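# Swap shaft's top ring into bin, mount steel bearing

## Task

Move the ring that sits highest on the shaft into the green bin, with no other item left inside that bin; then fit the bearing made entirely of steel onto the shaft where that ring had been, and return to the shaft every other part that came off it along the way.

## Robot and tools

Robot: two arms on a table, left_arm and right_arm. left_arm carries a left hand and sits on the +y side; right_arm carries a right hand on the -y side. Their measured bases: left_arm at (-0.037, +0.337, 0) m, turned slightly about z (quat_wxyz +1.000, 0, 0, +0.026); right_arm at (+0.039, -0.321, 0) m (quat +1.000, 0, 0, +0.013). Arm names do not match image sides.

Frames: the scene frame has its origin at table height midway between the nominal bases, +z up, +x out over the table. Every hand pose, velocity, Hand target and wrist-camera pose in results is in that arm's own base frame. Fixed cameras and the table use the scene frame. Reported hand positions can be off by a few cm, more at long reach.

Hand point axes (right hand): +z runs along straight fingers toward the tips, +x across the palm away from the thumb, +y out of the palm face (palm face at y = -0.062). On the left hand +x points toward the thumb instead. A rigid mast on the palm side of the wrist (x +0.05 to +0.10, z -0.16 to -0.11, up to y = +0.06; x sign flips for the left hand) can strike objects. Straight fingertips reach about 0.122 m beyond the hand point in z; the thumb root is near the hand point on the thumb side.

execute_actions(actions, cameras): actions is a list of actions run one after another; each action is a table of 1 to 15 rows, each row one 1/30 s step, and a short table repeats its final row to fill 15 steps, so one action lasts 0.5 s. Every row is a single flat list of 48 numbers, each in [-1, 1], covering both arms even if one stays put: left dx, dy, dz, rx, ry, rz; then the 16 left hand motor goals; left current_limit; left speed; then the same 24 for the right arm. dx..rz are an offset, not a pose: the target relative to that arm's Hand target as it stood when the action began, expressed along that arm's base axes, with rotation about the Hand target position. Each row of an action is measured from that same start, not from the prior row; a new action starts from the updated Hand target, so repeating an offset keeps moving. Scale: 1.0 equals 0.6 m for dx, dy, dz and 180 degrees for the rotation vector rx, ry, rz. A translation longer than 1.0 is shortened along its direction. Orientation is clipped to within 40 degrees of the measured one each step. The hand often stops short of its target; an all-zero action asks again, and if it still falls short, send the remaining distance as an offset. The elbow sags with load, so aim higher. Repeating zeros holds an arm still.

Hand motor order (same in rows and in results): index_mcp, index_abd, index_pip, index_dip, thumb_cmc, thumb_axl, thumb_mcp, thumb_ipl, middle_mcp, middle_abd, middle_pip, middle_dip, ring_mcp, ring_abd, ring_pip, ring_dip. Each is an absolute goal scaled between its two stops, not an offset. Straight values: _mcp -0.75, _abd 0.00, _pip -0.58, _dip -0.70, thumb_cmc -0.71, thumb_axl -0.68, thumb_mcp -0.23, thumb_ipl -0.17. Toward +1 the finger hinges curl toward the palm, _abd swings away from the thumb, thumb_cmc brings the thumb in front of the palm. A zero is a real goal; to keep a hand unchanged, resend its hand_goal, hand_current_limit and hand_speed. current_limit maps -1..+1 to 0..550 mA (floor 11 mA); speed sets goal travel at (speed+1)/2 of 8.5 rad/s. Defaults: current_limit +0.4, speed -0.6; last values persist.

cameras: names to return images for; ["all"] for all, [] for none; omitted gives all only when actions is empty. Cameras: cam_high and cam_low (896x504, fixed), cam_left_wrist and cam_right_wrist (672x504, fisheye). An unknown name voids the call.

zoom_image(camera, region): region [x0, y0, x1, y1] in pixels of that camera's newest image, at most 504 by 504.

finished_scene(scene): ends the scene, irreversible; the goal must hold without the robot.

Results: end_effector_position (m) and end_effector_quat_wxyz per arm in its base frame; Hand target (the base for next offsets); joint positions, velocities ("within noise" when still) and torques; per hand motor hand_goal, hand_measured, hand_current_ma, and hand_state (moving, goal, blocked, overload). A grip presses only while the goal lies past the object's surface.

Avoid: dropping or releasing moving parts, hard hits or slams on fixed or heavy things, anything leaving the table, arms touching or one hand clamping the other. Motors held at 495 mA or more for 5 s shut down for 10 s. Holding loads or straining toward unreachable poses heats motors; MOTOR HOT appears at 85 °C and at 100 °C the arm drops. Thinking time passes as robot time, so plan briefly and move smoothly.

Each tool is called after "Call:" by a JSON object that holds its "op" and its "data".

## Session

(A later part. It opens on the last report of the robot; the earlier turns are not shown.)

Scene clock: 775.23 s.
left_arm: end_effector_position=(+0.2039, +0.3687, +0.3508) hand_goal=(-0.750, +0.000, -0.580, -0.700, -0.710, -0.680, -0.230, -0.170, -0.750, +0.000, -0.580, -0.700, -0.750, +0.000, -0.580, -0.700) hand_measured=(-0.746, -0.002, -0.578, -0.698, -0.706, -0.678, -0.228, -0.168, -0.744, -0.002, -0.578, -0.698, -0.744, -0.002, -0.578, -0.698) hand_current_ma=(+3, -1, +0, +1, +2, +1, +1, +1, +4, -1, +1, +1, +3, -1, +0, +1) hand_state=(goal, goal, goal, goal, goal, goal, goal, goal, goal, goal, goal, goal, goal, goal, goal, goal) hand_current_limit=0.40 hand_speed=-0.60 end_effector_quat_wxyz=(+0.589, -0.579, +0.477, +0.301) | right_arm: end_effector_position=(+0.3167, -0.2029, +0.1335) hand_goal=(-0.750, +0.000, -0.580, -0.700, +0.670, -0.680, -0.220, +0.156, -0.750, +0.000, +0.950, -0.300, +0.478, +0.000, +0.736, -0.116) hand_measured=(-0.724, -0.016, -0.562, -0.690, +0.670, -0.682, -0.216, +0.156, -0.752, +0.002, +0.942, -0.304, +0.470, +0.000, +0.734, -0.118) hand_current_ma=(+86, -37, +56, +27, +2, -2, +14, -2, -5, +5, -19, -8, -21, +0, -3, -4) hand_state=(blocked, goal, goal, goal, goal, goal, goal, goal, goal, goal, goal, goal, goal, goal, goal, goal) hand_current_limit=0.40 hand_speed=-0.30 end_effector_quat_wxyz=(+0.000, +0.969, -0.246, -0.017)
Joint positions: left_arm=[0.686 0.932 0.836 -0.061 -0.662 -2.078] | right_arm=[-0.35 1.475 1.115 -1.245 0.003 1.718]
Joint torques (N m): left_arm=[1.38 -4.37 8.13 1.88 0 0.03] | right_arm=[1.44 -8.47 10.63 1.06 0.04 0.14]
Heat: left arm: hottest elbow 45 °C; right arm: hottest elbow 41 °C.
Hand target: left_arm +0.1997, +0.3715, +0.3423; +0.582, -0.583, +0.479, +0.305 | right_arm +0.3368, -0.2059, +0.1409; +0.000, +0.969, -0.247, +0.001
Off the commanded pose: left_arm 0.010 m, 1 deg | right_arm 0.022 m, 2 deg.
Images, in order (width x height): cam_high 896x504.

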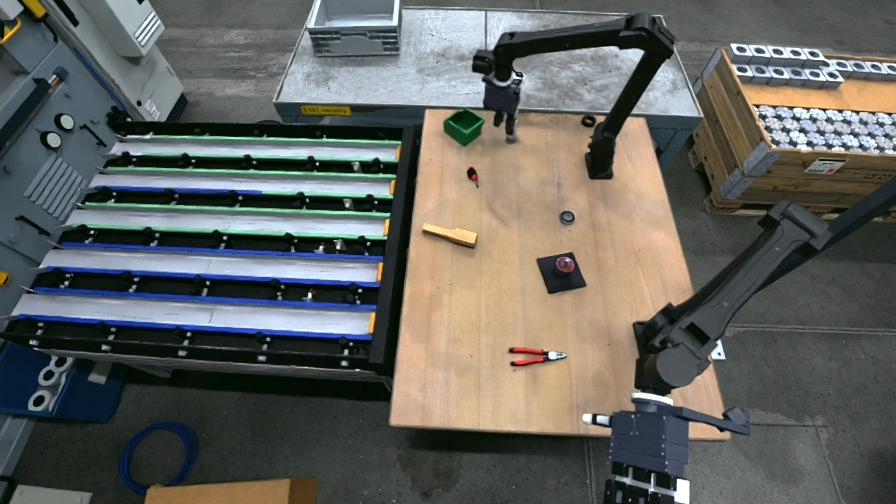

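Call:
{"op": "execute_actions", "data": {"actions": [[[0,0,0,0,0,0,-0.75,0,-0.58,-0.7,-0.71,-0.68,-0.23,-0.17,-0.75,0,-0.58,-0.7,-0.75,0,-0.58,-0.7,0.4,-0.6,0,0,0.12,0,0,0,-0.75,0,-0.58,-0.7,0.67,-0.68,-0.22,0.157,-0.75,0,0.95,-0.3,0.479,0,0.737,-0.116,0.2,-0.3]],[[0,0,0,0,0,0,-0.75,0,-0.58,-0.7,-0.71,-0.68,-0.23,-0.17,-0.75,0,-0.58,-0.7,-0.75,0,-0.58,-0.7,0.4,-0.6,0,0.03,0.02,0.1463,-0.0798,0,-0.62,0,0.59,-0.55,0.67,-0.68,-0.25,0.157,-0.62,0,0.59,-0.55,0.479,0,0.737,-0.116,0.2,-0.3]],[[0,0,0,0,0,0,-0.75,0,-0.58,-0.7,-0.71,-0.68,-0.23,-0.17,-0.75,0,-0.58,-0.7,-0.75,0,-0.58,-0.7,0.4,-0.6,0.015,0.07,0,0.1463,-0.0798,0,-0.62,0,0.59,-0.55,0.67,-0.68,-0.25,0.157,-0.62,0,0.59,-0.55,0.479,0,0.737,-0.116,0.2,-0.3]],[[0,0,0,0,0,0,-0.75,0,-0.58,-0.7,-0.71,-0.68,-0.23,-0.17,-0.75,0,-0.58,-0.7,-0.75,0,-0.58,-0.7,0.4,-0.6,0.02,0.067,-0.05,0,0,-0.108,-0.62,0,0.59,-0.55,0.67,-0.68,-0.25,0.157,-0.62,0,0.59,-0.55,0.479,0,0.737,-0.116,0.2,-0.3]]], "cameras": ["cam_high","cam_right_wrist"]}}

Call:
{"op": "zoom_image", "data": {"camera": "cam_high", "region": [450, 80, 570, 180]}}

Scene clock: 870.20 s.
left_arm: end_effector_position=(+0.2039, +0.3687, +0.3508) hand_goal=(-0.750, +0.000, -0.580, -0.700, -0.710, -0.680, -0.230, -0.170, -0.750, +0.000, -0.580, -0.700, -0.750, +0.000, -0.580, -0.700) hand_measured=(-0.746, -0.002, -0.578, -0.698, -0.706, -0.678, -0.228, -0.168, -0.744, -0.002, -0.578, -0.698, -0.744, -0.002, -0.578, -0.698) hand_current_ma=(+3, -1, +0, +1, +2, +1, +1, +1, +4, -1, +1, +1, +3, -1, +0, +1) hand_state=(goal, goal, goal, goal, goal, goal, goal, goal, goal, goal, goal, goal, goal, goal, goal, goal) hand_current_limit=0.40 hand_speed=-0.60 end_effector_quat_wxyz=(+0.589, -0.579, +0.477, +0.301) | right_arm: end_effector_position=(+0.3555, -0.1092, +0.1937) hand_goal=(-0.620, +0.000, +0.590, -0.550, +0.670, -0.680, -0.250, +0.156, -0.620, +0.000, +0.590, -0.550, +0.478, +0.000, +0.736, -0.116) hand_measured=(-0.616, -0.002, +0.586, -0.554, +0.670, -0.682, -0.246, +0.156, -0.616, +0.002, +0.590, -0.548, +0.470, +0.000, +0.734, -0.118) hand_current_ma=(+10, -4, -10, -7, +1, -2, +10, -2, +9, +4, +0, +5, -21, +0, -3, -4) hand_state=(goal, goal, goal, goal, goal, goal, goal, goal, goal, goal, goal, goal, goal, goal, goal, goal) hand_current_limit=0.20 hand_speed=-0.30 end_effector_quat_wxyz=(-0.471, +0.790, -0.342, +0.193)
Joint positions: left_arm=[0.686 0.932 0.836 -0.061 -0.662 -2.078] | right_arm=[-0.608 1.237 1.002 -1.007 -1.036 1.969]
Joint torques (N m): left_arm=[1.38 -4.37 8.14 1.87 0 0.03] | right_arm=[2.02 -7.82 8.18 2.03 -0.66 0.17]
Heat: left arm: hottest elbow 46 °C; right arm: hottest elbow 42 °C.
Hand target: left_arm +0.1997, +0.3715, +0.3423; +0.582, -0.583, +0.479, +0.305 | right_arm +0.3577, -0.1055, +0.1948; -0.456, +0.791, -0.352, +0.204
Off the commanded pose: left_arm 0.010 m, 1 deg | right_arm 0.004 m, 2 deg.
camera_calibration:
cam_right_wrist: T_world_to_cam=[[-0.775448, 0.33773, -0.533497, 0.445069], [-0.549579, 0.0549832, 0.83363, -0.00489356], [0.310875, 0.939636, 0.142973, 0.089487], [0, 0, 0, 1]] pos_world=[0.314619, -0.234129, 0.228728]
Images, in order (width x height): cam_high 896x504, cam_right_wrist 672x504.

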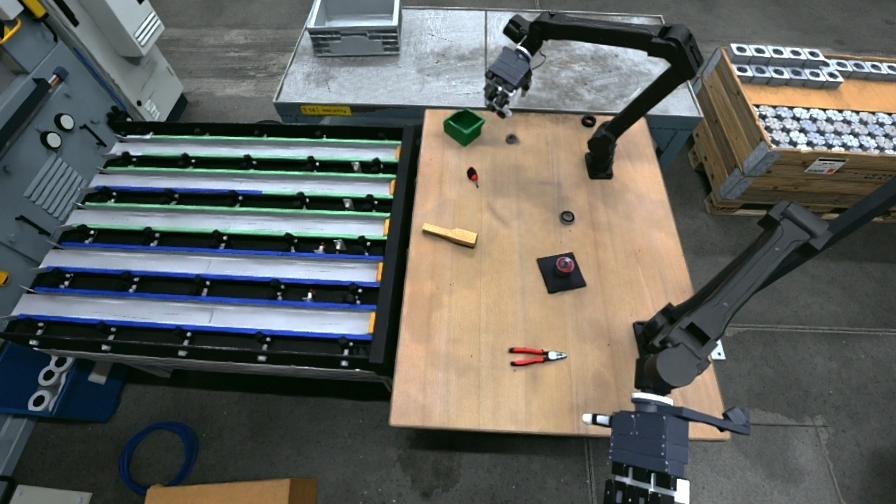

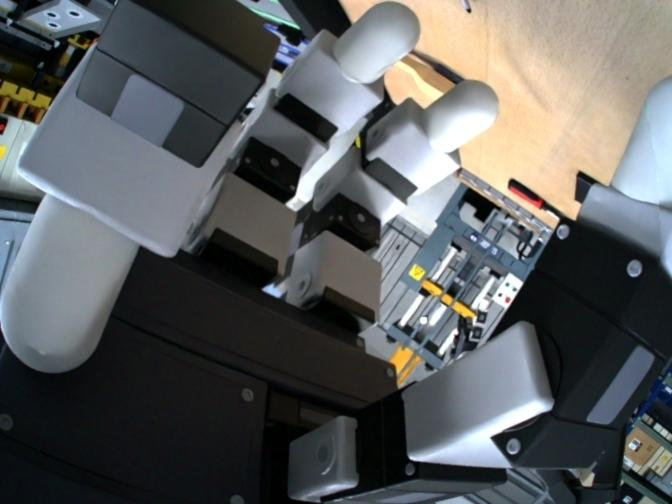

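Scaled by 4.200.

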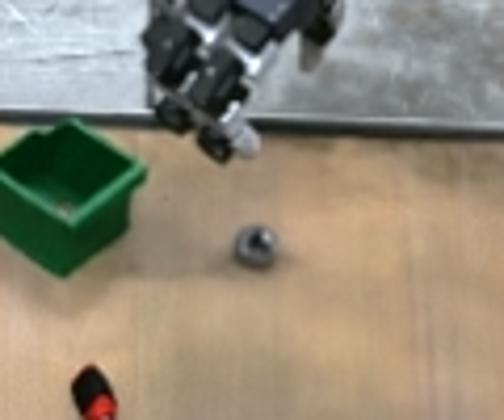

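Call:
{"op": "execute_actions", "data": {"actions": [[[0,0,0,0,0,0,-0.75,0,-0.58,-0.7,-0.71,-0.68,-0.23,-0.17,-0.75,0,-0.58,-0.7,-0.75,0,-0.58,-0.7,0.4,-0.6,-0.003,0.006,-0.12,0,0,0,-0.62,0,0.59,-0.55,0.67,-0.68,-0.25,0.157,-0.62,0,0.59,-0.55,0.479,0,0.737,-0.116,0.2,-0.3]],[[0,0,0,0,0,0,-0.75,0,-0.58,-0.7,-0.71,-0.68,-0.23,-0.17,-0.75,0,-0.58,-0.7,-0.75,0,-0.58,-0.7,0.4,-0.6,0,0,-0.075,0,0,0,-0.62,0,0.59,-0.55,0.67,-0.68,-0.25,0.157,-0.62,0,0.59,-0.55,0.479,0,0.737,-0.116,0.2,-0.3]]], "cameras": ["cam_right_wrist"]}}

Call:
{"op": "zoom_image", "data": {"camera": "cam_right_wrist", "region": [420, 0, 672, 140]}}

Scene clock: 891.33 s.
left_arm: end_effector_position=(+0.2039, +0.3687, +0.3508) hand_goal=(-0.750, +0.000, -0.580, -0.700, -0.710, -0.680, -0.230, -0.170, -0.750, +0.000, -0.580, -0.700, -0.750, +0.000, -0.580, -0.700) hand_measured=(-0.746, -0.002, -0.578, -0.698, -0.706, -0.678, -0.228, -0.168, -0.744, -0.002, -0.578, -0.698, -0.744, -0.002, -0.578, -0.698) hand_current_ma=(+3, -1, +0, +1, +2, +1, +1, +1, +4, -1, +1, +1, +3, -1, +0, +1) hand_state=(goal, goal, goal, goal, goal, goal, goal, goal, goal, goal, goal, goal, goal, goal, goal, goal) hand_current_limit=0.40 hand_speed=-0.60 end_effector_quat_wxyz=(+0.589, -0.579, +0.477, +0.301) | right_arm: end_effector_position=(+0.3503, -0.1048, +0.0770) hand_goal=(-0.620, +0.000, +0.590, -0.550, +0.670, -0.680, -0.250, +0.156, -0.620, +0.000, +0.590, -0.550, +0.478, +0.000, +0.736, -0.116) hand_measured=(-0.616, -0.002, +0.586, -0.554, +0.670, -0.682, -0.246, +0.156, -0.616, +0.002, +0.590, -0.548, +0.470, +0.000, +0.734, -0.118) hand_current_ma=(+10, -4, -10, -7, +1, -2, +10, -2, +9, +4, +0, +5, -21, +0, -3, -4) hand_state=(goal, goal, goal, goal, goal, goal, goal, goal, goal, goal, goal, goal, goal, goal, goal, goal) hand_current_limit=0.20 hand_speed=-0.30 end_effector_quat_wxyz=(-0.455, +0.790, -0.356, +0.205)
Joint positions: left_arm=[0.686 0.932 0.836 -0.061 -0.662 -2.078] | right_arm=[-0.595 1.324 0.746 -0.589 -0.994 2.043]
Joint torques (N m): left_arm=[1.44 -4.37 8.13 1.88 -0.01 0.03] | right_arm=[2.02 -7.12 7.65 2.21 -0.65 0.17]
Heat: left arm: hottest elbow 46 °C; right arm: hottest elbow 41 °C.
Hand target: left_arm +0.1997, +0.3715, +0.3423; +0.582, -0.583, +0.479, +0.305 | right_arm +0.3559, -0.1021, +0.0778; -0.456, +0.791, -0.352, +0.205
Off the commanded pose: left_arm 0.010 m, 1 deg | right_arm 0.006 m, 0 deg.
camera_calibration:
cam_right_wrist: T_world_to_cam=[[-0.764458, 0.352677, -0.539651, 0.37548], [-0.543042, 0.0988566, 0.833866, 0.0915538], [0.347433, 0.930509, 0.115946, 0.0919069], [0, 0, 0, 1]] pos_world=[0.304825, -0.226994, 0.115628]
Images, in order (width x height): cam_right_wrist 672x504.

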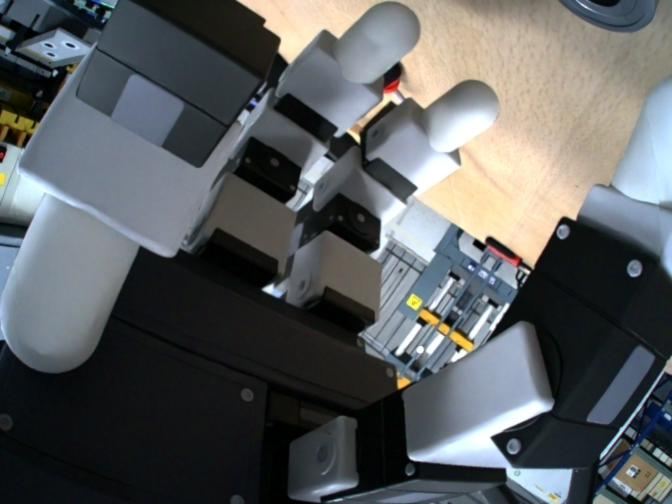

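Scaled by 2.000 from the camera's 672x504 image, which has a finer 960x720 frame.

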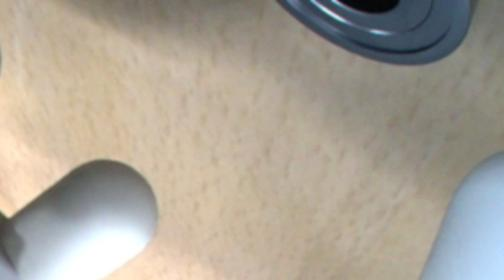

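Call:
{"op": "execute_actions", "data": {"actions": [[[0,0,0,0,0,0,-0.75,0,-0.58,-0.7,-0.71,-0.68,-0.23,-0.17,-0.75,0,-0.58,-0.7,-0.75,0,-0.58,-0.7,0.4,-0.6,-0.006,0,-0.035,0,0,0,-0.62,0,0.59,-0.55,0.67,-0.68,-0.25,0.157,-0.62,0,0.59,-0.55,0.479,0,0.737,-0.116,0.2,-0.3]]], "cameras": ["cam_right_wrist"]}}

Call:
{"op": "zoom_image", "data": {"camera": "cam_right_wrist", "region": [420, 0, 672, 140]}}

Scene clock: 907.70 s.
left_arm: end_effector_position=(+0.2039, +0.3687, +0.3508) hand_goal=(-0.750, +0.000, -0.580, -0.700, -0.710, -0.680, -0.230, -0.170, -0.750, +0.000, -0.580, -0.700, -0.750, +0.000, -0.580, -0.700) hand_measured=(-0.746, -0.002, -0.578, -0.698, -0.706, -0.678, -0.228, -0.168, -0.744, -0.002, -0.578, -0.698, -0.744, -0.002, -0.578, -0.698) hand_current_ma=(+3, -1, +0, +1, +2, +1, +1, +1, +4, -1, +1, +1, +3, -1, +0, +1) hand_state=(goal, goal, goal, goal, goal, goal, goal, goal, goal, goal, goal, goal, goal, goal, goal, goal) hand_current_limit=0.40 hand_speed=-0.60 end_effector_quat_wxyz=(+0.589, -0.579, +0.477, +0.301) | right_arm: end_effector_position=(+0.3483, -0.1034, +0.0584) hand_goal=(-0.620, +0.000, +0.590, -0.550, +0.670, -0.680, -0.250, +0.156, -0.620, +0.000, +0.590, -0.550, +0.478, +0.000, +0.736, -0.116) hand_measured=(-0.616, -0.002, +0.586, -0.554, +0.670, -0.682, -0.246, +0.156, -0.616, +0.002, +0.590, -0.548, +0.470, +0.000, +0.734, -0.118) hand_current_ma=(+10, -4, -10, -7, +1, -2, +10, -2, +9, +4, +0, +5, -21, +0, -3, -4) hand_state=(goal, goal, goal, goal, goal, goal, goal, goal, goal, goal, goal, goal, goal, goal, goal, goal) hand_current_limit=0.20 hand_speed=-0.30 end_effector_quat_wxyz=(-0.456, +0.790, -0.356, +0.204)
Joint positions: left_arm=[0.686 0.932 0.836 -0.061 -0.662 -2.078] | right_arm=[-0.595 1.353 0.714 -0.528 -0.994 2.044]
Joint torques (N m): left_arm=[1.38 -4.37 8.13 1.88 -0.01 0.03] | right_arm=[1.49 -6.89 7.15 2.22 -0.72 0.1]
Heat: left arm: hottest elbow 46 °C; right arm: hottest elbow 41 °C.
Hand target: left_arm +0.1997, +0.3715, +0.3423; +0.582, -0.583, +0.479, +0.305 | right_arm +0.3523, -0.1020, +0.0568; -0.456, +0.791, -0.353, +0.204
Off the commanded pose: left_arm 0.010 m, 1 deg | right_arm 0.005 m, 0 deg.
camera_calibration:
cam_right_wrist: T_world_to_cam=[[-0.764693, 0.35331, -0.538904, 0.363467], [-0.542455, 0.0984764, 0.834293, 0.105572], [0.347833, 0.930309, 0.11635, 0.093389], [0, 0, 0, 1]] pos_world=[0.302725, -0.225693, 0.0969292]
Images, in order (width x height): cam_right_wrist 672x504.

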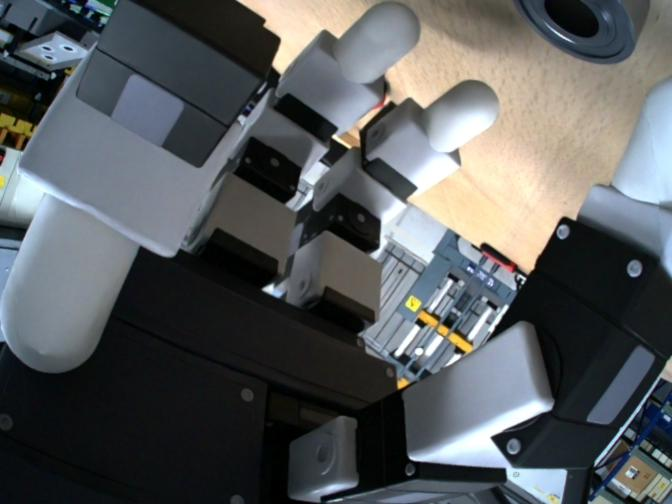

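Scaled by 2.000 from the camera's 672x504 image, which has a finer 960x720 frame.

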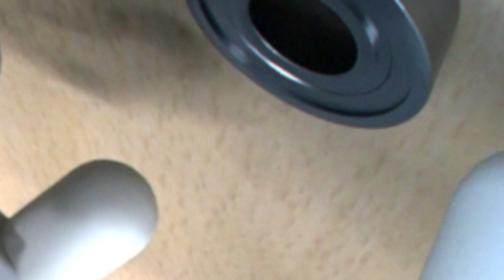

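Call:
{"op": "execute_actions", "data": {"actions": [[[0,0,0,0,0,0,-0.75,0,-0.58,-0.7,-0.71,-0.68,-0.23,-0.17,-0.75,0,-0.58,-0.7,-0.75,0,-0.58,-0.7,0.4,-0.6,-0.004,-0.006,-0.027,0,0,0,-0.55,0,0.61,-0.55,0.67,-0.68,-0.22,0.157,-0.55,0,0.61,-0.55,0.479,0,0.737,-0.116,0.2,-0.5]],[[0,0,0,0,0,0,-0.75,0,-0.58,-0.7,-0.71,-0.68,-0.23,-0.17,-0.75,0,-0.58,-0.7,-0.75,0,-0.58,-0.7,0.4,-0.6,0,0,-0.014,0,0,0,-0.4,0,0.65,-0.55,0.67,-0.68,-0.1,0.157,-0.4,0,0.65,-0.55,0.479,0,0.737,-0.116,0.2,-0.7]]], "cameras": ["cam_right_wrist"]}}

Call:
{"op": "zoom_image", "data": {"camera": "cam_right_wrist", "region": [380, 0, 672, 160]}}

Scene clock: 926.17 s.
left_arm: end_effector_position=(+0.2039, +0.3687, +0.3508) hand_goal=(-0.750, +0.000, -0.580, -0.700, -0.710, -0.680, -0.230, -0.170, -0.750, +0.000, -0.580, -0.700, -0.750, +0.000, -0.580, -0.700) hand_measured=(-0.746, -0.002, -0.578, -0.698, -0.706, -0.678, -0.228, -0.168, -0.744, -0.002, -0.578, -0.698, -0.744, -0.002, -0.578, -0.698) hand_current_ma=(+3, -1, +0, +1, +2, +1, +1, +1, +4, -1, +1, +1, +3, -1, +0, +1) hand_state=(goal, goal, goal, goal, goal, goal, goal, goal, goal, goal, goal, goal, goal, goal, goal, goal) hand_current_limit=0.40 hand_speed=-0.60 end_effector_quat_wxyz=(+0.589, -0.579, +0.477, +0.301) | right_arm: end_effector_position=(+0.3471, -0.1025, +0.0353) hand_goal=(-0.400, +0.000, +0.650, -0.550, +0.670, -0.680, -0.100, +0.156, -0.400, +0.000, +0.650, -0.550, +0.478, +0.000, +0.736, -0.116) hand_measured=(-0.400, -0.002, +0.644, -0.554, +0.670, -0.682, -0.102, +0.156, -0.400, +0.002, +0.644, -0.548, +0.470, +0.000, +0.734, -0.118) hand_current_ma=(+2, -4, -16, -7, +1, -2, -4, -2, +2, +4, -14, +5, -21, +0, -3, -4) hand_state=(goal, goal, goal, goal, goal, goal, goal, goal, goal, goal, goal, goal, goal, goal, goal, goal) hand_current_limit=0.20 hand_speed=-0.70 end_effector_quat_wxyz=(-0.457, +0.790, -0.358, +0.199)
Joint positions: left_arm=[0.686 0.932 0.836 -0.061 -0.662 -2.078] | right_arm=[-0.595 1.405 0.689 -0.464 -0.995 2.041]
Joint torques (N m): left_arm=[1.38 -4.37 8.13 1.88 0 0.03] | right_arm=[0.38 -7 6.6 2.22 -0.82 -0.08]
Heat: left arm: hottest elbow 46 °C; right arm: hottest elbow 40 °C.
Hand target: left_arm +0.1997, +0.3715, +0.3423; +0.582, -0.583, +0.479, +0.305 | right_arm +0.3499, -0.1056, +0.0322; -0.456, +0.791, -0.353, +0.204
Off the commanded pose: left_arm 0.010 m, 1 deg | right_arm 0.005 m, 1 deg.
camera_calibration:
cam_right_wrist: T_world_to_cam=[[-0.770435, 0.355745, -0.529032, 0.351717], [-0.534718, 0.0912656, 0.840087, 0.120533], [0.34714, 0.930116, 0.119909, 0.0956553], [0, 0, 0, 1]] pos_world=[0.302221, -0.225093, 0.0733419]
Images, in order (width x height): cam_right_wrist 672x504.

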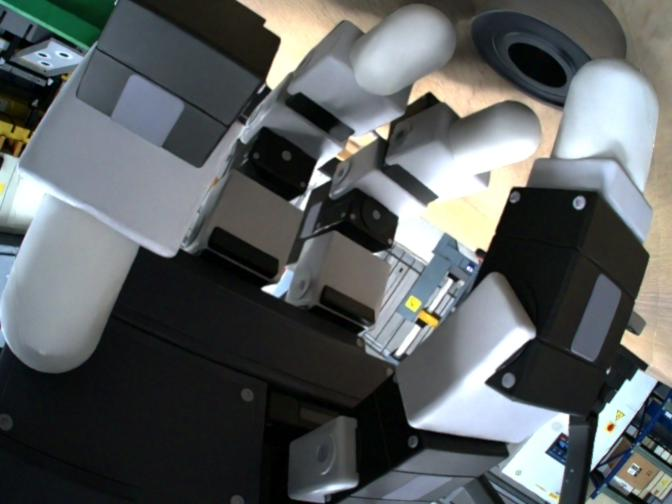

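Scaled by 1.726 from the camera's 672x504 image, which has a finer 960x720 frame.

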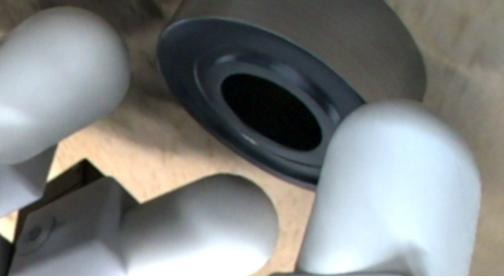

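Call:
{"op": "execute_actions", "data": {"actions": [[[0,0,0,0,0,0,-0.75,0,-0.58,-0.7,-0.71,-0.68,-0.23,-0.17,-0.75,0,-0.58,-0.7,-0.75,0,-0.58,-0.7,0.4,-0.6,-0.003,-0.012,-0.009,0,0,0,-0.4,0,0.65,-0.55,0.67,-0.68,-0.1,0.157,-0.4,0,0.65,-0.55,0.479,0,0.737,-0.116,0.2,-0.7]]], "cameras": ["cam_right_wrist"]}}

Call:
{"op": "zoom_image", "data": {"camera": "cam_right_wrist", "region": [380, 0, 672, 160]}}

Scene clock: 938.07 s.
left_arm: end_effector_position=(+0.2039, +0.3687, +0.3508) hand_goal=(-0.750, +0.000, -0.580, -0.700, -0.710, -0.680, -0.230, -0.170, -0.750, +0.000, -0.580, -0.700, -0.750, +0.000, -0.580, -0.700) hand_measured=(-0.746, -0.002, -0.578, -0.698, -0.706, -0.678, -0.228, -0.168, -0.744, -0.002, -0.578, -0.698, -0.744, -0.002, -0.578, -0.698) hand_current_ma=(+3, -1, +0, +1, +2, +1, +1, +1, +4, -1, +1, +1, +3, -1, +0, +1) hand_state=(goal, goal, goal, goal, goal, goal, goal, goal, goal, goal, goal, goal, goal, goal, goal, goal) hand_current_limit=0.40 hand_speed=-0.60 end_effector_quat_wxyz=(+0.589, -0.579, +0.477, +0.301) | right_arm: end_effector_position=(+0.3460, -0.1062, +0.0285) hand_goal=(-0.400, +0.000, +0.650, -0.550, +0.670, -0.680, -0.100, +0.156, -0.400, +0.000, +0.650, -0.550, +0.478, +0.000, +0.736, -0.116) hand_measured=(-0.400, -0.002, +0.644, -0.554, +0.668, -0.682, -0.108, +0.154, -0.400, +0.002, +0.644, -0.548, +0.470, +0.000, +0.734, -0.118) hand_current_ma=(+2, -4, -16, -7, -4, -2, -27, -3, +2, +4, -14, +5, -21, +0, -3, -4) hand_state=(goal, goal, goal, goal, goal, goal, goal, goal, goal, goal, goal, goal, goal, goal, goal, goal) hand_current_limit=0.20 hand_speed=-0.70 end_effector_quat_wxyz=(-0.457, +0.791, -0.355, +0.199)
Joint positions: left_arm=[0.686 0.932 0.836 -0.061 -0.662 -2.078] | right_arm=[-0.605 1.426 0.689 -0.464 -1.001 2.012]
Joint torques (N m): left_arm=[1.44 -4.37 8.13 1.89 0 0.03] | right_arm=[-0.5 -7 6.95 1.59 -0.91 -0.11]
Heat: left arm: hottest elbow 46 °C; right arm: hottest elbow 40 °C.
Hand target: left_arm +0.1997, +0.3715, +0.3423; +0.582, -0.583, +0.479, +0.305 | right_arm +0.3481, -0.1128, +0.0268; -0.456, +0.791, -0.353, +0.204
Off the commanded pose: left_arm 0.010 m, 1 deg | right_arm 0.007 m, 1 deg.
camera_calibration:
cam_right_wrist: T_world_to_cam=[[-0.771311, 0.34928, -0.532054, 0.348257], [-0.537512, 0.0901741, 0.838421, 0.126918], [0.340821, 0.932669, 0.11819, 0.102735], [0, 0, 0, 1]] pos_world=[0.30182, -0.228902, 0.0667382]
Images, in order (width x height): cam_right_wrist 672x504.

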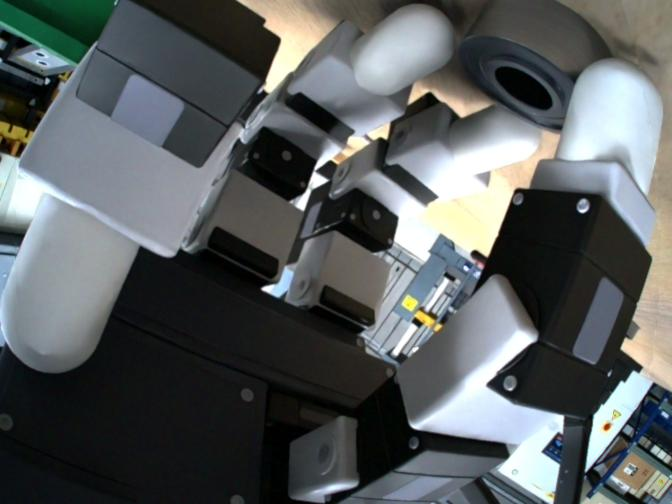

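Scaled by 1.726 from the camera's 672x504 image, which has a finer 960x720 frame.

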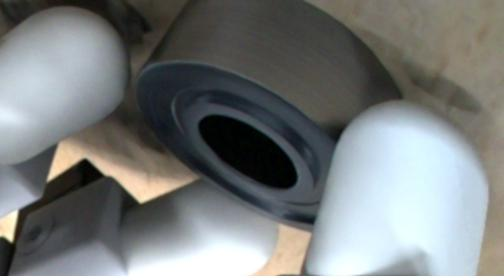

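Call:
{"op": "execute_actions", "data": {"actions": [[[0,0,0,0,0,0,-0.75,0,-0.58,-0.7,-0.71,-0.68,-0.23,-0.17,-0.75,0,-0.58,-0.7,-0.75,0,-0.58,-0.7,0.4,-0.6,0,0,0,0,0,0,-0.33,0,0.65,-0.55,0.67,-0.68,-0.04,0.157,-0.33,0,0.65,-0.55,0.479,0,0.737,-0.116,0.2,-0.8]],[[0,0,0,0,0,0,-0.75,0,-0.58,-0.7,-0.71,-0.68,-0.23,-0.17,-0.75,0,-0.58,-0.7,-0.75,0,-0.58,-0.7,0.4,-0.6,0,0,0,0,0,0,-0.28,0,0.65,-0.55,0.67,-0.68,0.04,0.157,-0.28,0,0.65,-0.55,0.479,0,0.737,-0.116,0.2,-0.8]],[[0,0,0,0,0,0,-0.75,0,-0.58,-0.7,-0.71,-0.68,-0.23,-0.17,-0.75,0,-0.58,-0.7,-0.75,0,-0.58,-0.7,0.4,-0.6,0,0,0,0,0,0,-0.25,0,0.65,-0.55,0.67,-0.68,0.07,0.157,-0.25,0,0.65,-0.55,0.479,0,0.737,-0.116,0.25,-0.8]]], "cameras": ["cam_right_wrist"]}}

Call:
{"op": "zoom_image", "data": {"camera": "cam_right_wrist", "region": [380, 0, 672, 160]}}

Scene clock: 955.77 s.
left_arm: end_effector_position=(+0.2039, +0.3687, +0.3508) hand_goal=(-0.750, +0.000, -0.580, -0.700, -0.710, -0.680, -0.230, -0.170, -0.750, +0.000, -0.580, -0.700, -0.750, +0.000, -0.580, -0.700) hand_measured=(-0.746, -0.002, -0.578, -0.698, -0.706, -0.678, -0.228, -0.168, -0.744, -0.002, -0.578, -0.698, -0.744, -0.002, -0.578, -0.698) hand_current_ma=(+3, -1, +0, +1, +2, +1, +1, +1, +4, -1, +1, +1, +3, -1, +0, +1) hand_state=(goal, goal, goal, goal, goal, goal, goal, goal, goal, goal, goal, goal, goal, goal, goal, goal) hand_current_limit=0.40 hand_speed=-0.60 end_effector_quat_wxyz=(+0.589, -0.579, +0.477, +0.301) | right_arm: end_effector_position=(+0.3466, -0.1052, +0.0292) hand_goal=(-0.250, +0.000, +0.650, -0.550, +0.670, -0.680, +0.070, +0.156, -0.250, +0.000, +0.650, -0.550, +0.478, +0.000, +0.736, -0.116) hand_measured=(-0.328, -0.002, +0.628, -0.558, +0.664, -0.682, -0.090, +0.132, -0.346, +0.002, +0.630, -0.556, +0.470, +0.000, +0.734, -0.118) hand_current_ma=(-327, -4, -67, -18, -13, -4, -344, -112, -344, +5, -58, -17, -21, +0, -3, -4) hand_state=(blocked, goal, blocked, goal, goal, goal, blocked, blocked, blocked, goal, goal, goal, goal, goal, goal, goal) hand_current_limit=0.25 hand_speed=-0.80 end_effector_quat_wxyz=(-0.460, +0.790, -0.352, +0.200)
Joint positions: left_arm=[0.686 0.932 0.836 -0.061 -0.662 -2.078] | right_arm=[-0.605 1.426 0.689 -0.464 -1.009 2.009]
Joint torques (N m): left_arm=[1.38 -4.37 8.13 1.88 0 0.03] | right_arm=[-0.5 -7 6.97 1.55 -0.6 -0.09]
Heat: left arm: hottest elbow 46 °C; right arm: hottest elbow 39 °C.
Hand target: left_arm +0.1997, +0.3715, +0.3423; +0.582, -0.583, +0.479, +0.305 | right_arm +0.3481, -0.1128, +0.0268; -0.456, +0.791, -0.352, +0.204
Off the commanded pose: left_arm 0.010 m, 1 deg | right_arm 0.008 m, 1 deg.
camera_calibration:
cam_right_wrist: T_world_to_cam=[[-0.769511, 0.347859, -0.535581, 0.348106], [-0.543335, 0.0841243, 0.835291, 0.127945], [0.335619, 0.933765, 0.124269, 0.103292], [0, 0, 0, 1]] pos_world=[0.302722, -0.228306, 0.0667314]
Images, in order (width x height): cam_right_wrist 672x504.

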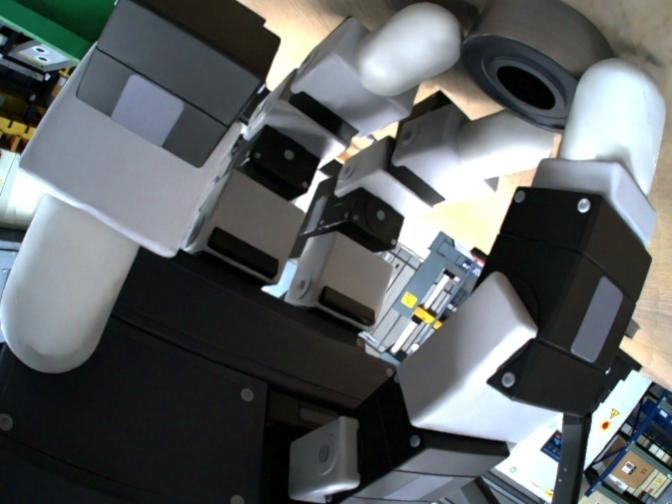

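Scaled by 1.726 from the camera's 672x504 image, which has a finer 960x720 frame.

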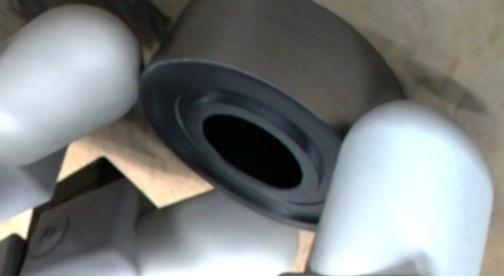

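Call:
{"op": "execute_actions", "data": {"actions": [[[0,0,0,0,0,0,-0.75,0,-0.58,-0.7,-0.71,-0.68,-0.23,-0.17,-0.75,0,-0.58,-0.7,-0.75,0,-0.58,-0.7,0.4,-0.6,0,0,0.07,0,0,0,-0.24,0,0.65,-0.55,0.67,-0.68,0.08,0.157,-0.24,0,0.65,-0.55,0.479,0,0.737,-0.116,0.2,-0.8]],[[0,0,0,0,0,0,-0.75,0,-0.58,-0.7,-0.71,-0.68,-0.23,-0.17,-0.75,0,-0.58,-0.7,-0.75,0,-0.58,-0.7,0.4,-0.6,0,0,0.1,0,0,0,-0.24,0,0.65,-0.55,0.67,-0.68,0.08,0.157,-0.24,0,0.65,-0.55,0.479,0,0.737,-0.116,0.2,-0.8]]], "cameras": ["cam_right_wrist"]}}

Call:
{"op": "zoom_image", "data": {"camera": "cam_right_wrist", "region": [380, 0, 672, 160]}}

Scene clock: 966.37 s.
left_arm: end_effector_position=(+0.2039, +0.3687, +0.3508) hand_goal=(-0.750, +0.000, -0.580, -0.700, -0.710, -0.680, -0.230, -0.170, -0.750, +0.000, -0.580, -0.700, -0.750, +0.000, -0.580, -0.700) hand_measured=(-0.746, -0.002, -0.578, -0.698, -0.706, -0.678, -0.228, -0.168, -0.744, -0.002, -0.578, -0.698, -0.744, -0.002, -0.578, -0.698) hand_current_ma=(+3, -1, +0, +1, +2, +1, +1, +1, +4, -1, +1, +1, +3, -1, +0, +1) hand_state=(goal, goal, goal, goal, goal, goal, goal, goal, goal, goal, goal, goal, goal, goal, goal, goal) hand_current_limit=0.40 hand_speed=-0.60 end_effector_quat_wxyz=(+0.589, -0.579, +0.477, +0.301) | right_arm: end_effector_position=(+0.3370, -0.0999, +0.1147) hand_goal=(-0.240, +0.000, +0.650, -0.550, +0.670, -0.680, +0.080, +0.156, -0.240, +0.000, +0.650, -0.550, +0.478, +0.000, +0.736, -0.116) hand_measured=(-0.316, -0.004, +0.626, -0.558, +0.660, -0.684, -0.090, +0.120, -0.326, +0.004, +0.628, -0.560, +0.470, +0.000, +0.734, -0.118) hand_current_ma=(-318, -7, -74, -21, -30, -9, -330, -175, -330, +9, -71, -24, -21, +0, -3, -4) hand_state=(blocked, goal, blocked, goal, goal, goal, blocked, blocked, blocked, goal, blocked, goal, goal, goal, goal, goal) hand_current_limit=0.20 hand_speed=-0.80 end_effector_quat_wxyz=(-0.459, +0.790, -0.360, +0.187)
Joint positions: left_arm=[0.686 0.932 0.836 -0.061 -0.662 -2.078] | right_arm=[-0.605 1.256 0.804 -0.781 -1.002 2.007]
Joint velocities: left_arm=[within noise] | right_arm=[-0.015 -0.005 -0.007 -0.002 0.154 -0.051]
Joint torques (N m): left_arm=[1.38 -4.37 8.13 1.88 0 0.03] | right_arm=[-0.5 -6.77 10.59 1.02 -0.84 -0.05]
Heat: left arm: hottest elbow 46 °C; right arm: hottest elbow 39 °C.
Hand target: left_arm +0.1997, +0.3715, +0.3423; +0.582, -0.583, +0.479, +0.305 | right_arm +0.3482, -0.1128, +0.1289; -0.456, +0.791, -0.352, +0.205
Off the commanded pose: left_arm 0.010 m, 1 deg | right_arm 0.022 m, 2 deg.
camera_calibration:
cam_right_wrist: T_world_to_cam=[[-0.7834, 0.354792, -0.510301, 0.387154], [-0.519925, 0.0757569, 0.850846, 0.040396], [0.340532, 0.931871, 0.125117, 0.0889401], [0, 0, 0, 1]] pos_world=[0.294012, -0.2233, 0.152066]
Images, in order (width x height): cam_right_wrist 672x504.

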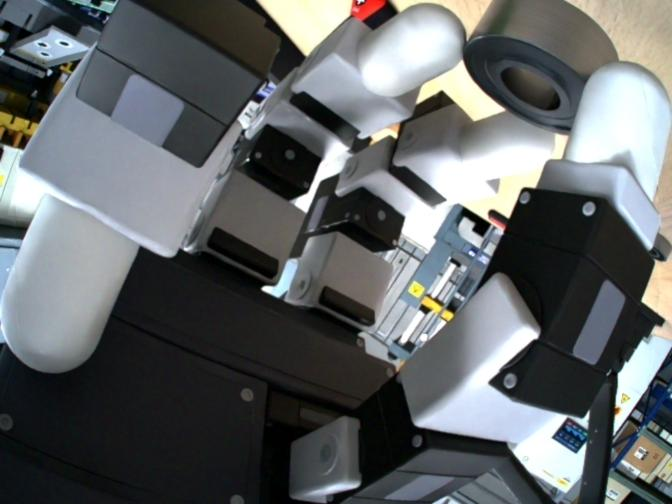

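Scaled by 1.726 from the camera's 672x504 image, which has a finer 960x720 frame.

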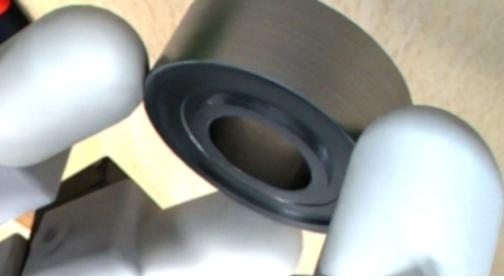

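Call:
{"op": "execute_actions", "data": {"actions": [[[0,0,0,0,0,0,-0.75,0,-0.58,-0.7,-0.71,-0.68,-0.23,-0.17,-0.75,0,-0.58,-0.7,-0.75,0,-0.58,-0.7,0.4,-0.6,0.066,0.1435,0.07,0,0,0.0833,-0.24,0,0.65,-0.55,0.67,-0.68,0.08,0.157,-0.24,0,0.65,-0.55,0.479,0,0.737,-0.116,0.2,-0.8]],[[0,0,0,0,0,0,-0.75,0,-0.58,-0.7,-0.71,-0.68,-0.23,-0.17,-0.75,0,-0.58,-0.7,-0.75,0,-0.58,-0.7,0.4,-0.6,0.028,0.166,0.06,0,0,0.0833,-0.24,0,0.65,-0.55,0.67,-0.68,0.08,0.157,-0.24,0,0.65,-0.55,0.479,0,0.737,-0.116,0.2,-0.8]],[[0,0,0,0,0,0,-0.75,0,-0.58,-0.7,-0.71,-0.68,-0.23,-0.17,-0.75,0,-0.58,-0.7,-0.75,0,-0.58,-0.7,0.4,-0.6,-0.019,0.1775,0,0,0,0.0833,-0.24,0,0.65,-0.55,0.67,-0.68,0.08,0.157,-0.24,0,0.65,-0.55,0.479,0,0.737,-0.116,0.2,-0.8]]], "cameras": ["cam_right_wrist"]}}

Scene clock: 1002.10 s.
left_arm: end_effector_position=(+0.2039, +0.3687, +0.3508) hand_goal=(-0.750, +0.000, -0.580, -0.700, -0.710, -0.680, -0.230, -0.170, -0.750, +0.000, -0.580, -0.700, -0.750, +0.000, -0.580, -0.700) hand_measured=(-0.746, -0.002, -0.578, -0.698, -0.706, -0.678, -0.228, -0.168, -0.744, -0.002, -0.578, -0.698, -0.744, -0.002, -0.578, -0.698) hand_current_ma=(+3, -1, +0, +1, +2, +1, +1, +1, +4, -1, +1, +1, +3, -1, +0, +1) hand_state=(goal, goal, goal, goal, goal, goal, goal, goal, goal, goal, goal, goal, goal, goal, goal, goal) hand_current_limit=0.40 hand_speed=-0.60 end_effector_quat_wxyz=(+0.589, -0.579, +0.477, +0.301) | right_arm: end_effector_position=(+0.3736, +0.1766, +0.1896) hand_goal=(-0.240, +0.000, +0.650, -0.550, +0.670, -0.680, +0.080, +0.156, -0.240, +0.000, +0.650, -0.550, +0.478, +0.000, +0.736, -0.116) hand_measured=(-0.304, -0.004, +0.626, -0.558, +0.658, -0.684, -0.098, +0.118, -0.310, +0.006, +0.628, -0.560, +0.472, +0.000, +0.734, -0.118) hand_current_ma=(-258, -7, -75, -22, -37, -11, -330, -182, -289, +10, -71, -24, -17, +0, -3, -4) hand_state=(blocked, goal, blocked, goal, goal, goal, blocked, blocked, blocked, goal, blocked, goal, goal, goal, goal, goal) hand_current_limit=0.20 hand_speed=-0.80 end_effector_quat_wxyz=(-0.496, +0.868, -0.028, -0.005)
Joint positions: left_arm=[0.686 0.932 0.836 -0.061 -0.662 -2.078] | right_arm=[0.173 1.363 1.112 -1.001 -1.007 1.985]
Joint torques (N m): left_arm=[1.38 -4.42 8.14 1.87 0 0.03] | right_arm=[0.44 -8.41 11.89 1.81 -0.67 0.2]
Heat: left arm: hottest elbow 46 °C; right arm: hottest elbow 41 °C.
Hand target: left_arm +0.1997, +0.3715, +0.3423; +0.582, -0.583, +0.479, +0.305 | right_arm +0.3931, +0.1795, +0.2068; -0.500, +0.866, -0.023, +0.014
Off the commanded pose: left_arm 0.010 m, 1 deg | right_arm 0.026 m, 2 deg.
camera_calibration:
cam_right_wrist: T_world_to_cam=[[-0.80379, -0.307161, -0.509484, 0.48038], [-0.418557, -0.316606, 0.851217, 0.00611994], [-0.422767, 0.897448, 0.12592, 0.100613], [0, 0, 0, 1]] pos_world=[0.431222, 0.0591967, 0.226867]
Images, in order (width x height): cam_right_wrist 672x504.

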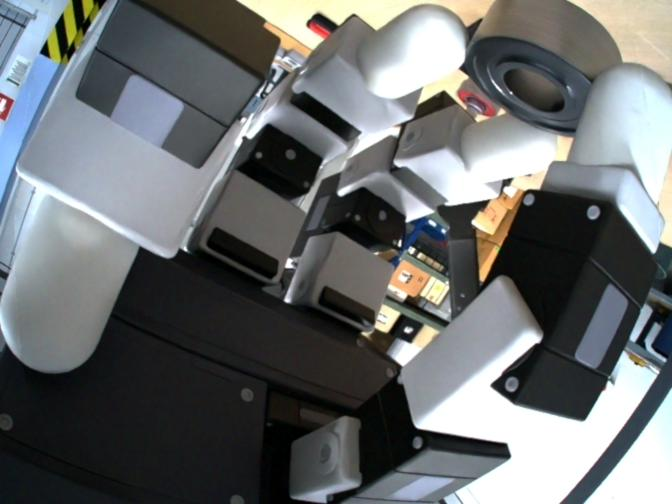

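Call:
{"op": "execute_actions", "data": {"actions": [[[0,0,0,0,0,0,-0.75,0,-0.58,-0.7,-0.71,-0.68,-0.23,-0.17,-0.75,0,-0.58,-0.7,-0.75,0,-0.58,-0.7,0.4,-0.6,-0.067,0.177,0,0,0,0.0833,-0.25,0,0.65,-0.55,0.67,-0.68,0.1,0.157,-0.25,0,0.65,-0.55,0.479,0,0.737,-0.116,0.2,-0.8]],[[0,0,0,0,0,0,-0.75,0,-0.58,-0.7,-0.71,-0.68,-0.23,-0.17,-0.75,0,-0.58,-0.7,-0.75,0,-0.58,-0.7,0.4,-0.6,-0.118,0.1605,0,0,0,0.0833,-0.25,0,0.65,-0.55,0.67,-0.68,0.1,0.157,-0.25,0,0.65,-0.55,0.479,0,0.737,-0.116,0.2,-0.8]],[[0,0,0,0,0,0,-0.75,0,-0.58,-0.7,-0.71,-0.68,-0.23,-0.17,-0.75,0,-0.58,-0.7,-0.75,0,-0.58,-0.7,0.4,-0.6,-0.164,0.1325,0,0,0,0.0833,-0.25,0,0.65,-0.55,0.67,-0.68,0.1,0.157,-0.25,0,0.65,-0.55,0.479,0,0.737,-0.116,0.2,-0.8]]], "cameras": ["cam_right_wrist","cam_high"]}}

Call:
{"op": "zoom_image", "data": {"camera": "cam_right_wrist", "region": [380, 0, 672, 160]}}

Scene clock: 1018.63 s.
left_arm: end_effector_position=(+0.2039, +0.3687, +0.3508) hand_goal=(-0.750, +0.000, -0.580, -0.700, -0.710, -0.680, -0.230, -0.170, -0.750, +0.000, -0.580, -0.700, -0.750, +0.000, -0.580, -0.700) hand_measured=(-0.746, -0.002, -0.578, -0.698, -0.706, -0.678, -0.228, -0.168, -0.744, -0.002, -0.578, -0.698, -0.744, -0.002, -0.578, -0.698) hand_current_ma=(+3, -1, +0, +1, +2, +1, +1, +1, +4, -1, +1, +1, +3, -1, +0, +1) hand_state=(goal, goal, goal, goal, goal, goal, goal, goal, goal, goal, goal, goal, goal, goal, goal, goal) hand_current_limit=0.40 hand_speed=-0.60 end_effector_quat_wxyz=(+0.589, -0.579, +0.477, +0.301) | right_arm: end_effector_position=(+0.1679, +0.4464, +0.1894) hand_goal=(-0.250, +0.000, +0.650, -0.550, +0.670, -0.680, +0.100, +0.156, -0.250, +0.000, +0.650, -0.550, +0.478, +0.000, +0.736, -0.116) hand_measured=(-0.304, -0.004, +0.626, -0.558, +0.658, -0.684, -0.098, +0.118, -0.310, +0.006, +0.628, -0.560, +0.472, +0.000, +0.734, -0.118) hand_current_ma=(-212, -7, -75, -22, -37, -11, -330, -182, -241, +10, -71, -24, -16, +0, -3, -4) hand_state=(blocked, goal, blocked, goal, goal, goal, blocked, blocked, blocked, goal, blocked, goal, goal, goal, goal, goal) hand_current_limit=0.20 hand_speed=-0.80 end_effector_quat_wxyz=(-0.454, +0.812, +0.310, -0.197)
Joint positions: left_arm=[0.686 0.932 0.836 -0.061 -0.662 -2.078] | right_arm=[0.98 1.527 1.285 -0.995 -1.002 2.004]
Joint torques (N m): left_arm=[1.32 -4.37 8.13 1.88 -0.01 0.03] | right_arm=[-0.38 -10.87 11.92 1.98 -0.68 0.22]
Heat: left arm: hottest elbow 46 °C; right arm: hottest elbow 43 °C.
Hand target: left_arm +0.1997, +0.3715, +0.3423; +0.582, -0.583, +0.479, +0.305 | right_arm +0.1838, +0.4614, +0.2067; -0.467, +0.809, +0.310, -0.178
Off the commanded pose: left_arm 0.010 m, 1 deg | right_arm 0.028 m, 3 deg.
camera_calibration:
cam_right_wrist: T_world_to_cam=[[-0.343532, -0.790414, -0.50718, 0.535743], [-0.0671835, -0.51798, 0.852751, 0.0360961], [-0.936735, 0.327021, 0.12484, 0.112676], [0, 0, 0, 1]] pos_world=[0.292017, 0.405308, 0.226871]
Images, in order (width x height): cam_high 896x504, cam_right_wrist 672x504.

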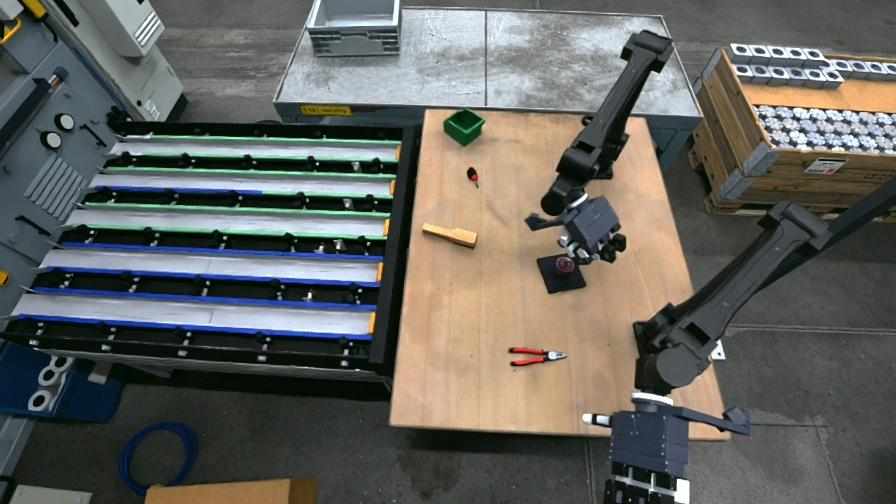

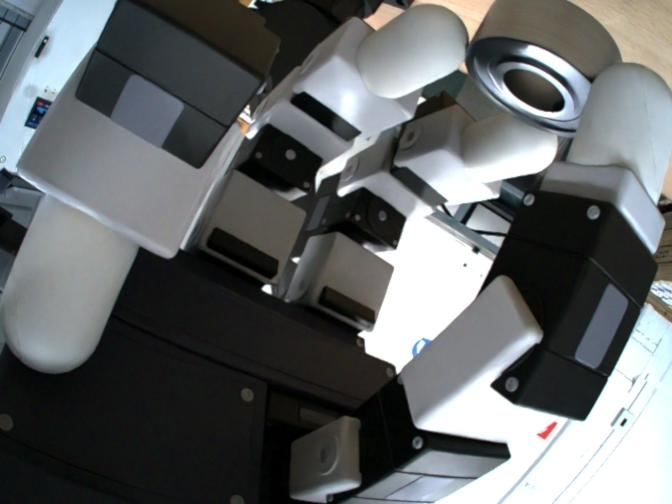

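Scaled by 1.726 from the camera's 672x504 image, which has a finer 960x720 frame.

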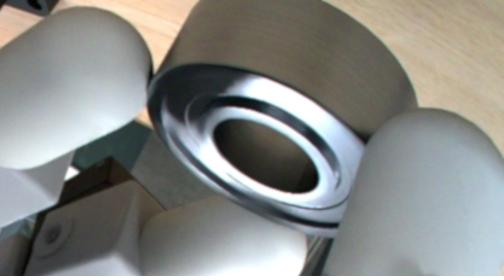

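Call:
{"op": "execute_actions", "data": {"actions": [[[0,0,0,0,0,0,-0.75,0,-0.58,-0.7,-0.71,-0.68,-0.23,-0.17,-0.75,0,-0.58,-0.7,-0.75,0,-0.58,-0.7,0.4,-0.6,-0.023,0.0335,0,0,0,0,-0.25,0,0.65,-0.55,0.67,-0.68,0.1,0.157,-0.25,0,0.65,-0.55,0.479,0,0.737,-0.116,0.2,-0.8]],[[0,0,0,0,0,0,-0.75,0,-0.58,-0.7,-0.71,-0.68,-0.23,-0.17,-0.75,0,-0.58,-0.7,-0.75,0,-0.58,-0.7,0.4,-0.6,0,0,-0.12,0,0,0,-0.25,0,0.65,-0.55,0.67,-0.68,0.1,0.157,-0.25,0,0.65,-0.55,0.479,0,0.737,-0.116,0.2,-0.8]]], "cameras": ["cam_right_wrist"]}}

Call:
{"op": "zoom_image", "data": {"camera": "cam_right_wrist", "region": [380, 0, 672, 160]}}

Scene clock: 1048.73 s.
left_arm: end_effector_position=(+0.2039, +0.3687, +0.3508) hand_goal=(-0.750, +0.000, -0.580, -0.700, -0.710, -0.680, -0.230, -0.170, -0.750, +0.000, -0.580, -0.700, -0.750, +0.000, -0.580, -0.700) hand_measured=(-0.746, -0.002, -0.578, -0.698, -0.706, -0.678, -0.228, -0.168, -0.744, -0.002, -0.578, -0.698, -0.744, -0.002, -0.578, -0.698) hand_current_ma=(+3, -1, +0, +1, +2, +1, +1, +1, +4, -1, +1, +1, +3, -1, +0, +1) hand_state=(goal, goal, goal, goal, goal, goal, goal, goal, goal, goal, goal, goal, goal, goal, goal, goal) hand_current_limit=0.40 hand_speed=-0.60 end_effector_quat_wxyz=(+0.589, -0.579, +0.477, +0.301) | right_arm: end_effector_position=(+0.1724, +0.4728, +0.1262) hand_goal=(-0.250, +0.000, +0.650, -0.550, +0.670, -0.680, +0.100, +0.156, -0.250, +0.000, +0.650, -0.550, +0.478, +0.000, +0.736, -0.116) hand_measured=(-0.304, -0.004, +0.626, -0.558, +0.656, -0.684, -0.098, +0.118, -0.310, +0.006, +0.628, -0.560, +0.472, +0.000, +0.734, -0.118) hand_current_ma=(-212, -7, -75, -22, -39, -11, -330, -182, -241, +10, -71, -24, -16, +0, -3, -4) hand_state=(blocked, goal, blocked, goal, goal, goal, blocked, blocked, blocked, goal, blocked, goal, goal, goal, goal, goal) hand_current_limit=0.20 hand_speed=-0.80 end_effector_quat_wxyz=(-0.461, +0.813, +0.305, -0.183)
Joint positions: left_arm=[0.686 0.932 0.836 -0.061 -0.662 -2.078] | right_arm=[1.003 1.614 1.207 -0.745 -0.981 2.082]
Joint torques (N m): left_arm=[1.38 -4.42 8.13 1.88 0 0.03] | right_arm=[1.73 -12.69 8.83 2.26 -0.71 0.21]
Heat: left arm: hottest elbow 46 °C; right arm: hottest elbow 46 °C.
Hand target: left_arm +0.1997, +0.3715, +0.3423; +0.582, -0.583, +0.479, +0.305 | right_arm +0.1700, +0.4815, +0.1349; -0.467, +0.809, +0.310, -0.178
Off the commanded pose: left_arm 0.010 m, 1 deg | right_arm 0.012 m, 1 deg.
camera_calibration:
cam_right_wrist: T_world_to_cam=[[-0.354519, -0.774034, -0.524584, 0.522461], [-0.0918251, -0.529491, 0.843331, 0.114888], [-0.930529, 0.347147, 0.116639, 0.10663], [0, 0, 0, 1]] pos_world=[0.294994, 0.428218, 0.164749]
Images, in order (width x height): cam_right_wrist 672x504.

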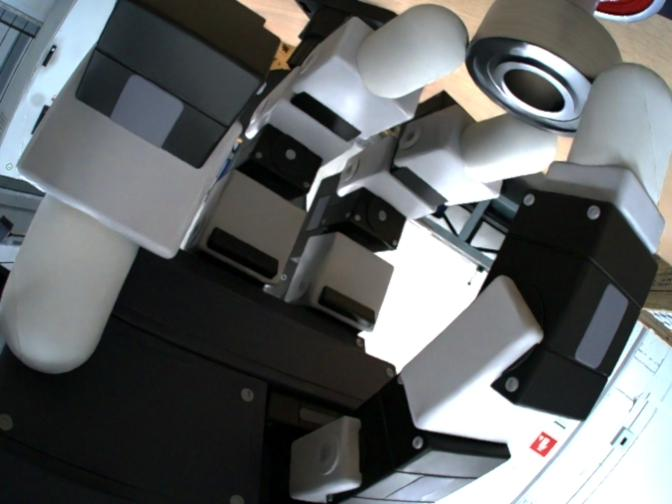

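Scaled by 1.726 from the camera's 672x504 image, which has a finer 960x720 frame.

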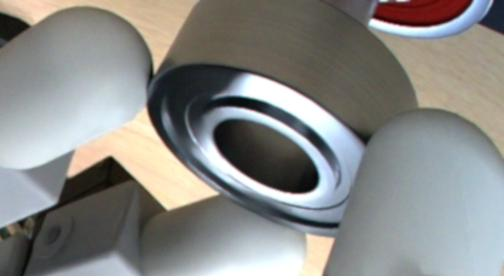

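Call:
{"op": "execute_actions", "data": {"actions": [[[0,0,0,0,0,0,-0.75,0,-0.58,-0.7,-0.71,-0.68,-0.23,-0.17,-0.75,0,-0.58,-0.7,-0.75,0,-0.58,-0.7,0.4,-0.6,0.004,0.01,-0.015,0,0,0,-0.25,0,0.65,-0.55,0.67,-0.68,0.1,0.157,-0.25,0,0.65,-0.55,0.479,0,0.737,-0.116,0.2,-0.8]]], "cameras": ["cam_right_wrist"]}}

Call:
{"op": "zoom_image", "data": {"camera": "cam_right_wrist", "region": [380, 0, 672, 160]}}

Scene clock: 1079.13 s.
left_arm: end_effector_position=(+0.2039, +0.3687, +0.3508) hand_goal=(-0.750, +0.000, -0.580, -0.700, -0.710, -0.680, -0.230, -0.170, -0.750, +0.000, -0.580, -0.700, -0.750, +0.000, -0.580, -0.700) hand_measured=(-0.746, -0.002, -0.578, -0.698, -0.706, -0.678, -0.228, -0.168, -0.744, -0.002, -0.578, -0.698, -0.744, -0.002, -0.578, -0.698) hand_current_ma=(+3, -1, +0, +1, +2, +1, +1, +1, +4, -1, +1, +1, +3, -1, +0, +1) hand_state=(goal, goal, goal, goal, goal, goal, goal, goal, goal, goal, goal, goal, goal, goal, goal, goal) hand_current_limit=0.40 hand_speed=-0.60 end_effector_quat_wxyz=(+0.589, -0.579, +0.477, +0.301) | right_arm: end_effector_position=(+0.1747, +0.4772, +0.1228) hand_goal=(-0.250, +0.000, +0.650, -0.550, +0.670, -0.680, +0.100, +0.156, -0.250, +0.000, +0.650, -0.550, +0.478, +0.000, +0.736, -0.116) hand_measured=(-0.304, -0.004, +0.626, -0.558, +0.656, -0.684, -0.098, +0.118, -0.310, +0.006, +0.628, -0.560, +0.472, +0.000, +0.734, -0.118) hand_current_ma=(-212, -7, -75, -22, -39, -11, -330, -182, -241, +10, -71, -24, -16, +0, -3, -4) hand_state=(blocked, goal, blocked, goal, goal, goal, blocked, blocked, blocked, goal, blocked, goal, goal, goal, goal, goal) hand_current_limit=0.20 hand_speed=-0.80 end_effector_quat_wxyz=(-0.464, +0.811, +0.306, -0.179)
Joint positions: left_arm=[0.686 0.932 0.836 -0.061 -0.662 -2.078] | right_arm=[1.004 1.623 1.207 -0.721 -0.981 2.087]
Joint torques (N m): left_arm=[1.44 -4.37 8.13 1.87 0 0.03] | right_arm=[1.96 -11.87 9.06 2.29 -0.66 0.21]
Heat: left arm: hottest elbow 46 °C; right arm: hottest elbow 44 °C.
Hand target: left_arm +0.1997, +0.3715, +0.3423; +0.582, -0.583, +0.479, +0.305 | right_arm +0.1723, +0.4875, +0.1258; -0.467, +0.809, +0.310, -0.178
Off the commanded pose: left_arm 0.010 m, 1 deg | right_arm 0.011 m, 1 deg.
camera_calibration:
cam_right_wrist: T_world_to_cam=[[-0.353471, -0.768326, -0.533604, 0.523145], [-0.0968789, -0.537294, 0.837813, 0.125567], [-0.930415, 0.347838, 0.115483, 0.107492], [0, 0, 0, 1]] pos_world=[0.297094, 0.432022, 0.161537]
Images, in order (width x height): cam_right_wrist 672x504.

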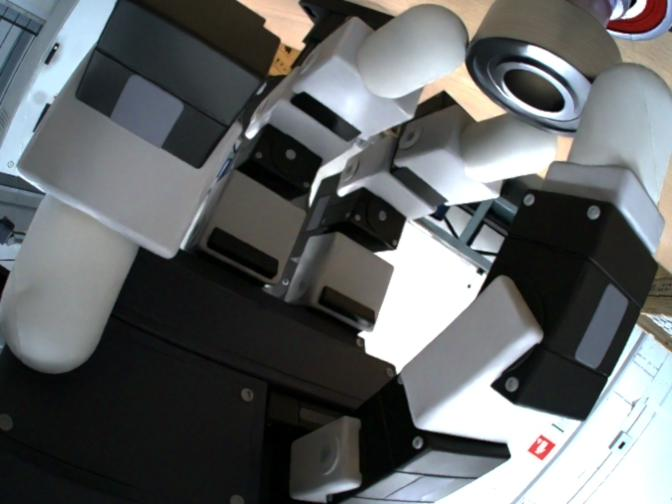

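Scaled by 1.726 from the camera's 672x504 image, which has a finer 960x720 frame.

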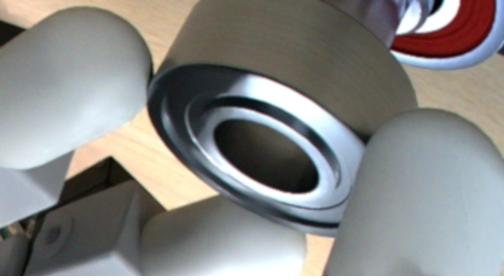

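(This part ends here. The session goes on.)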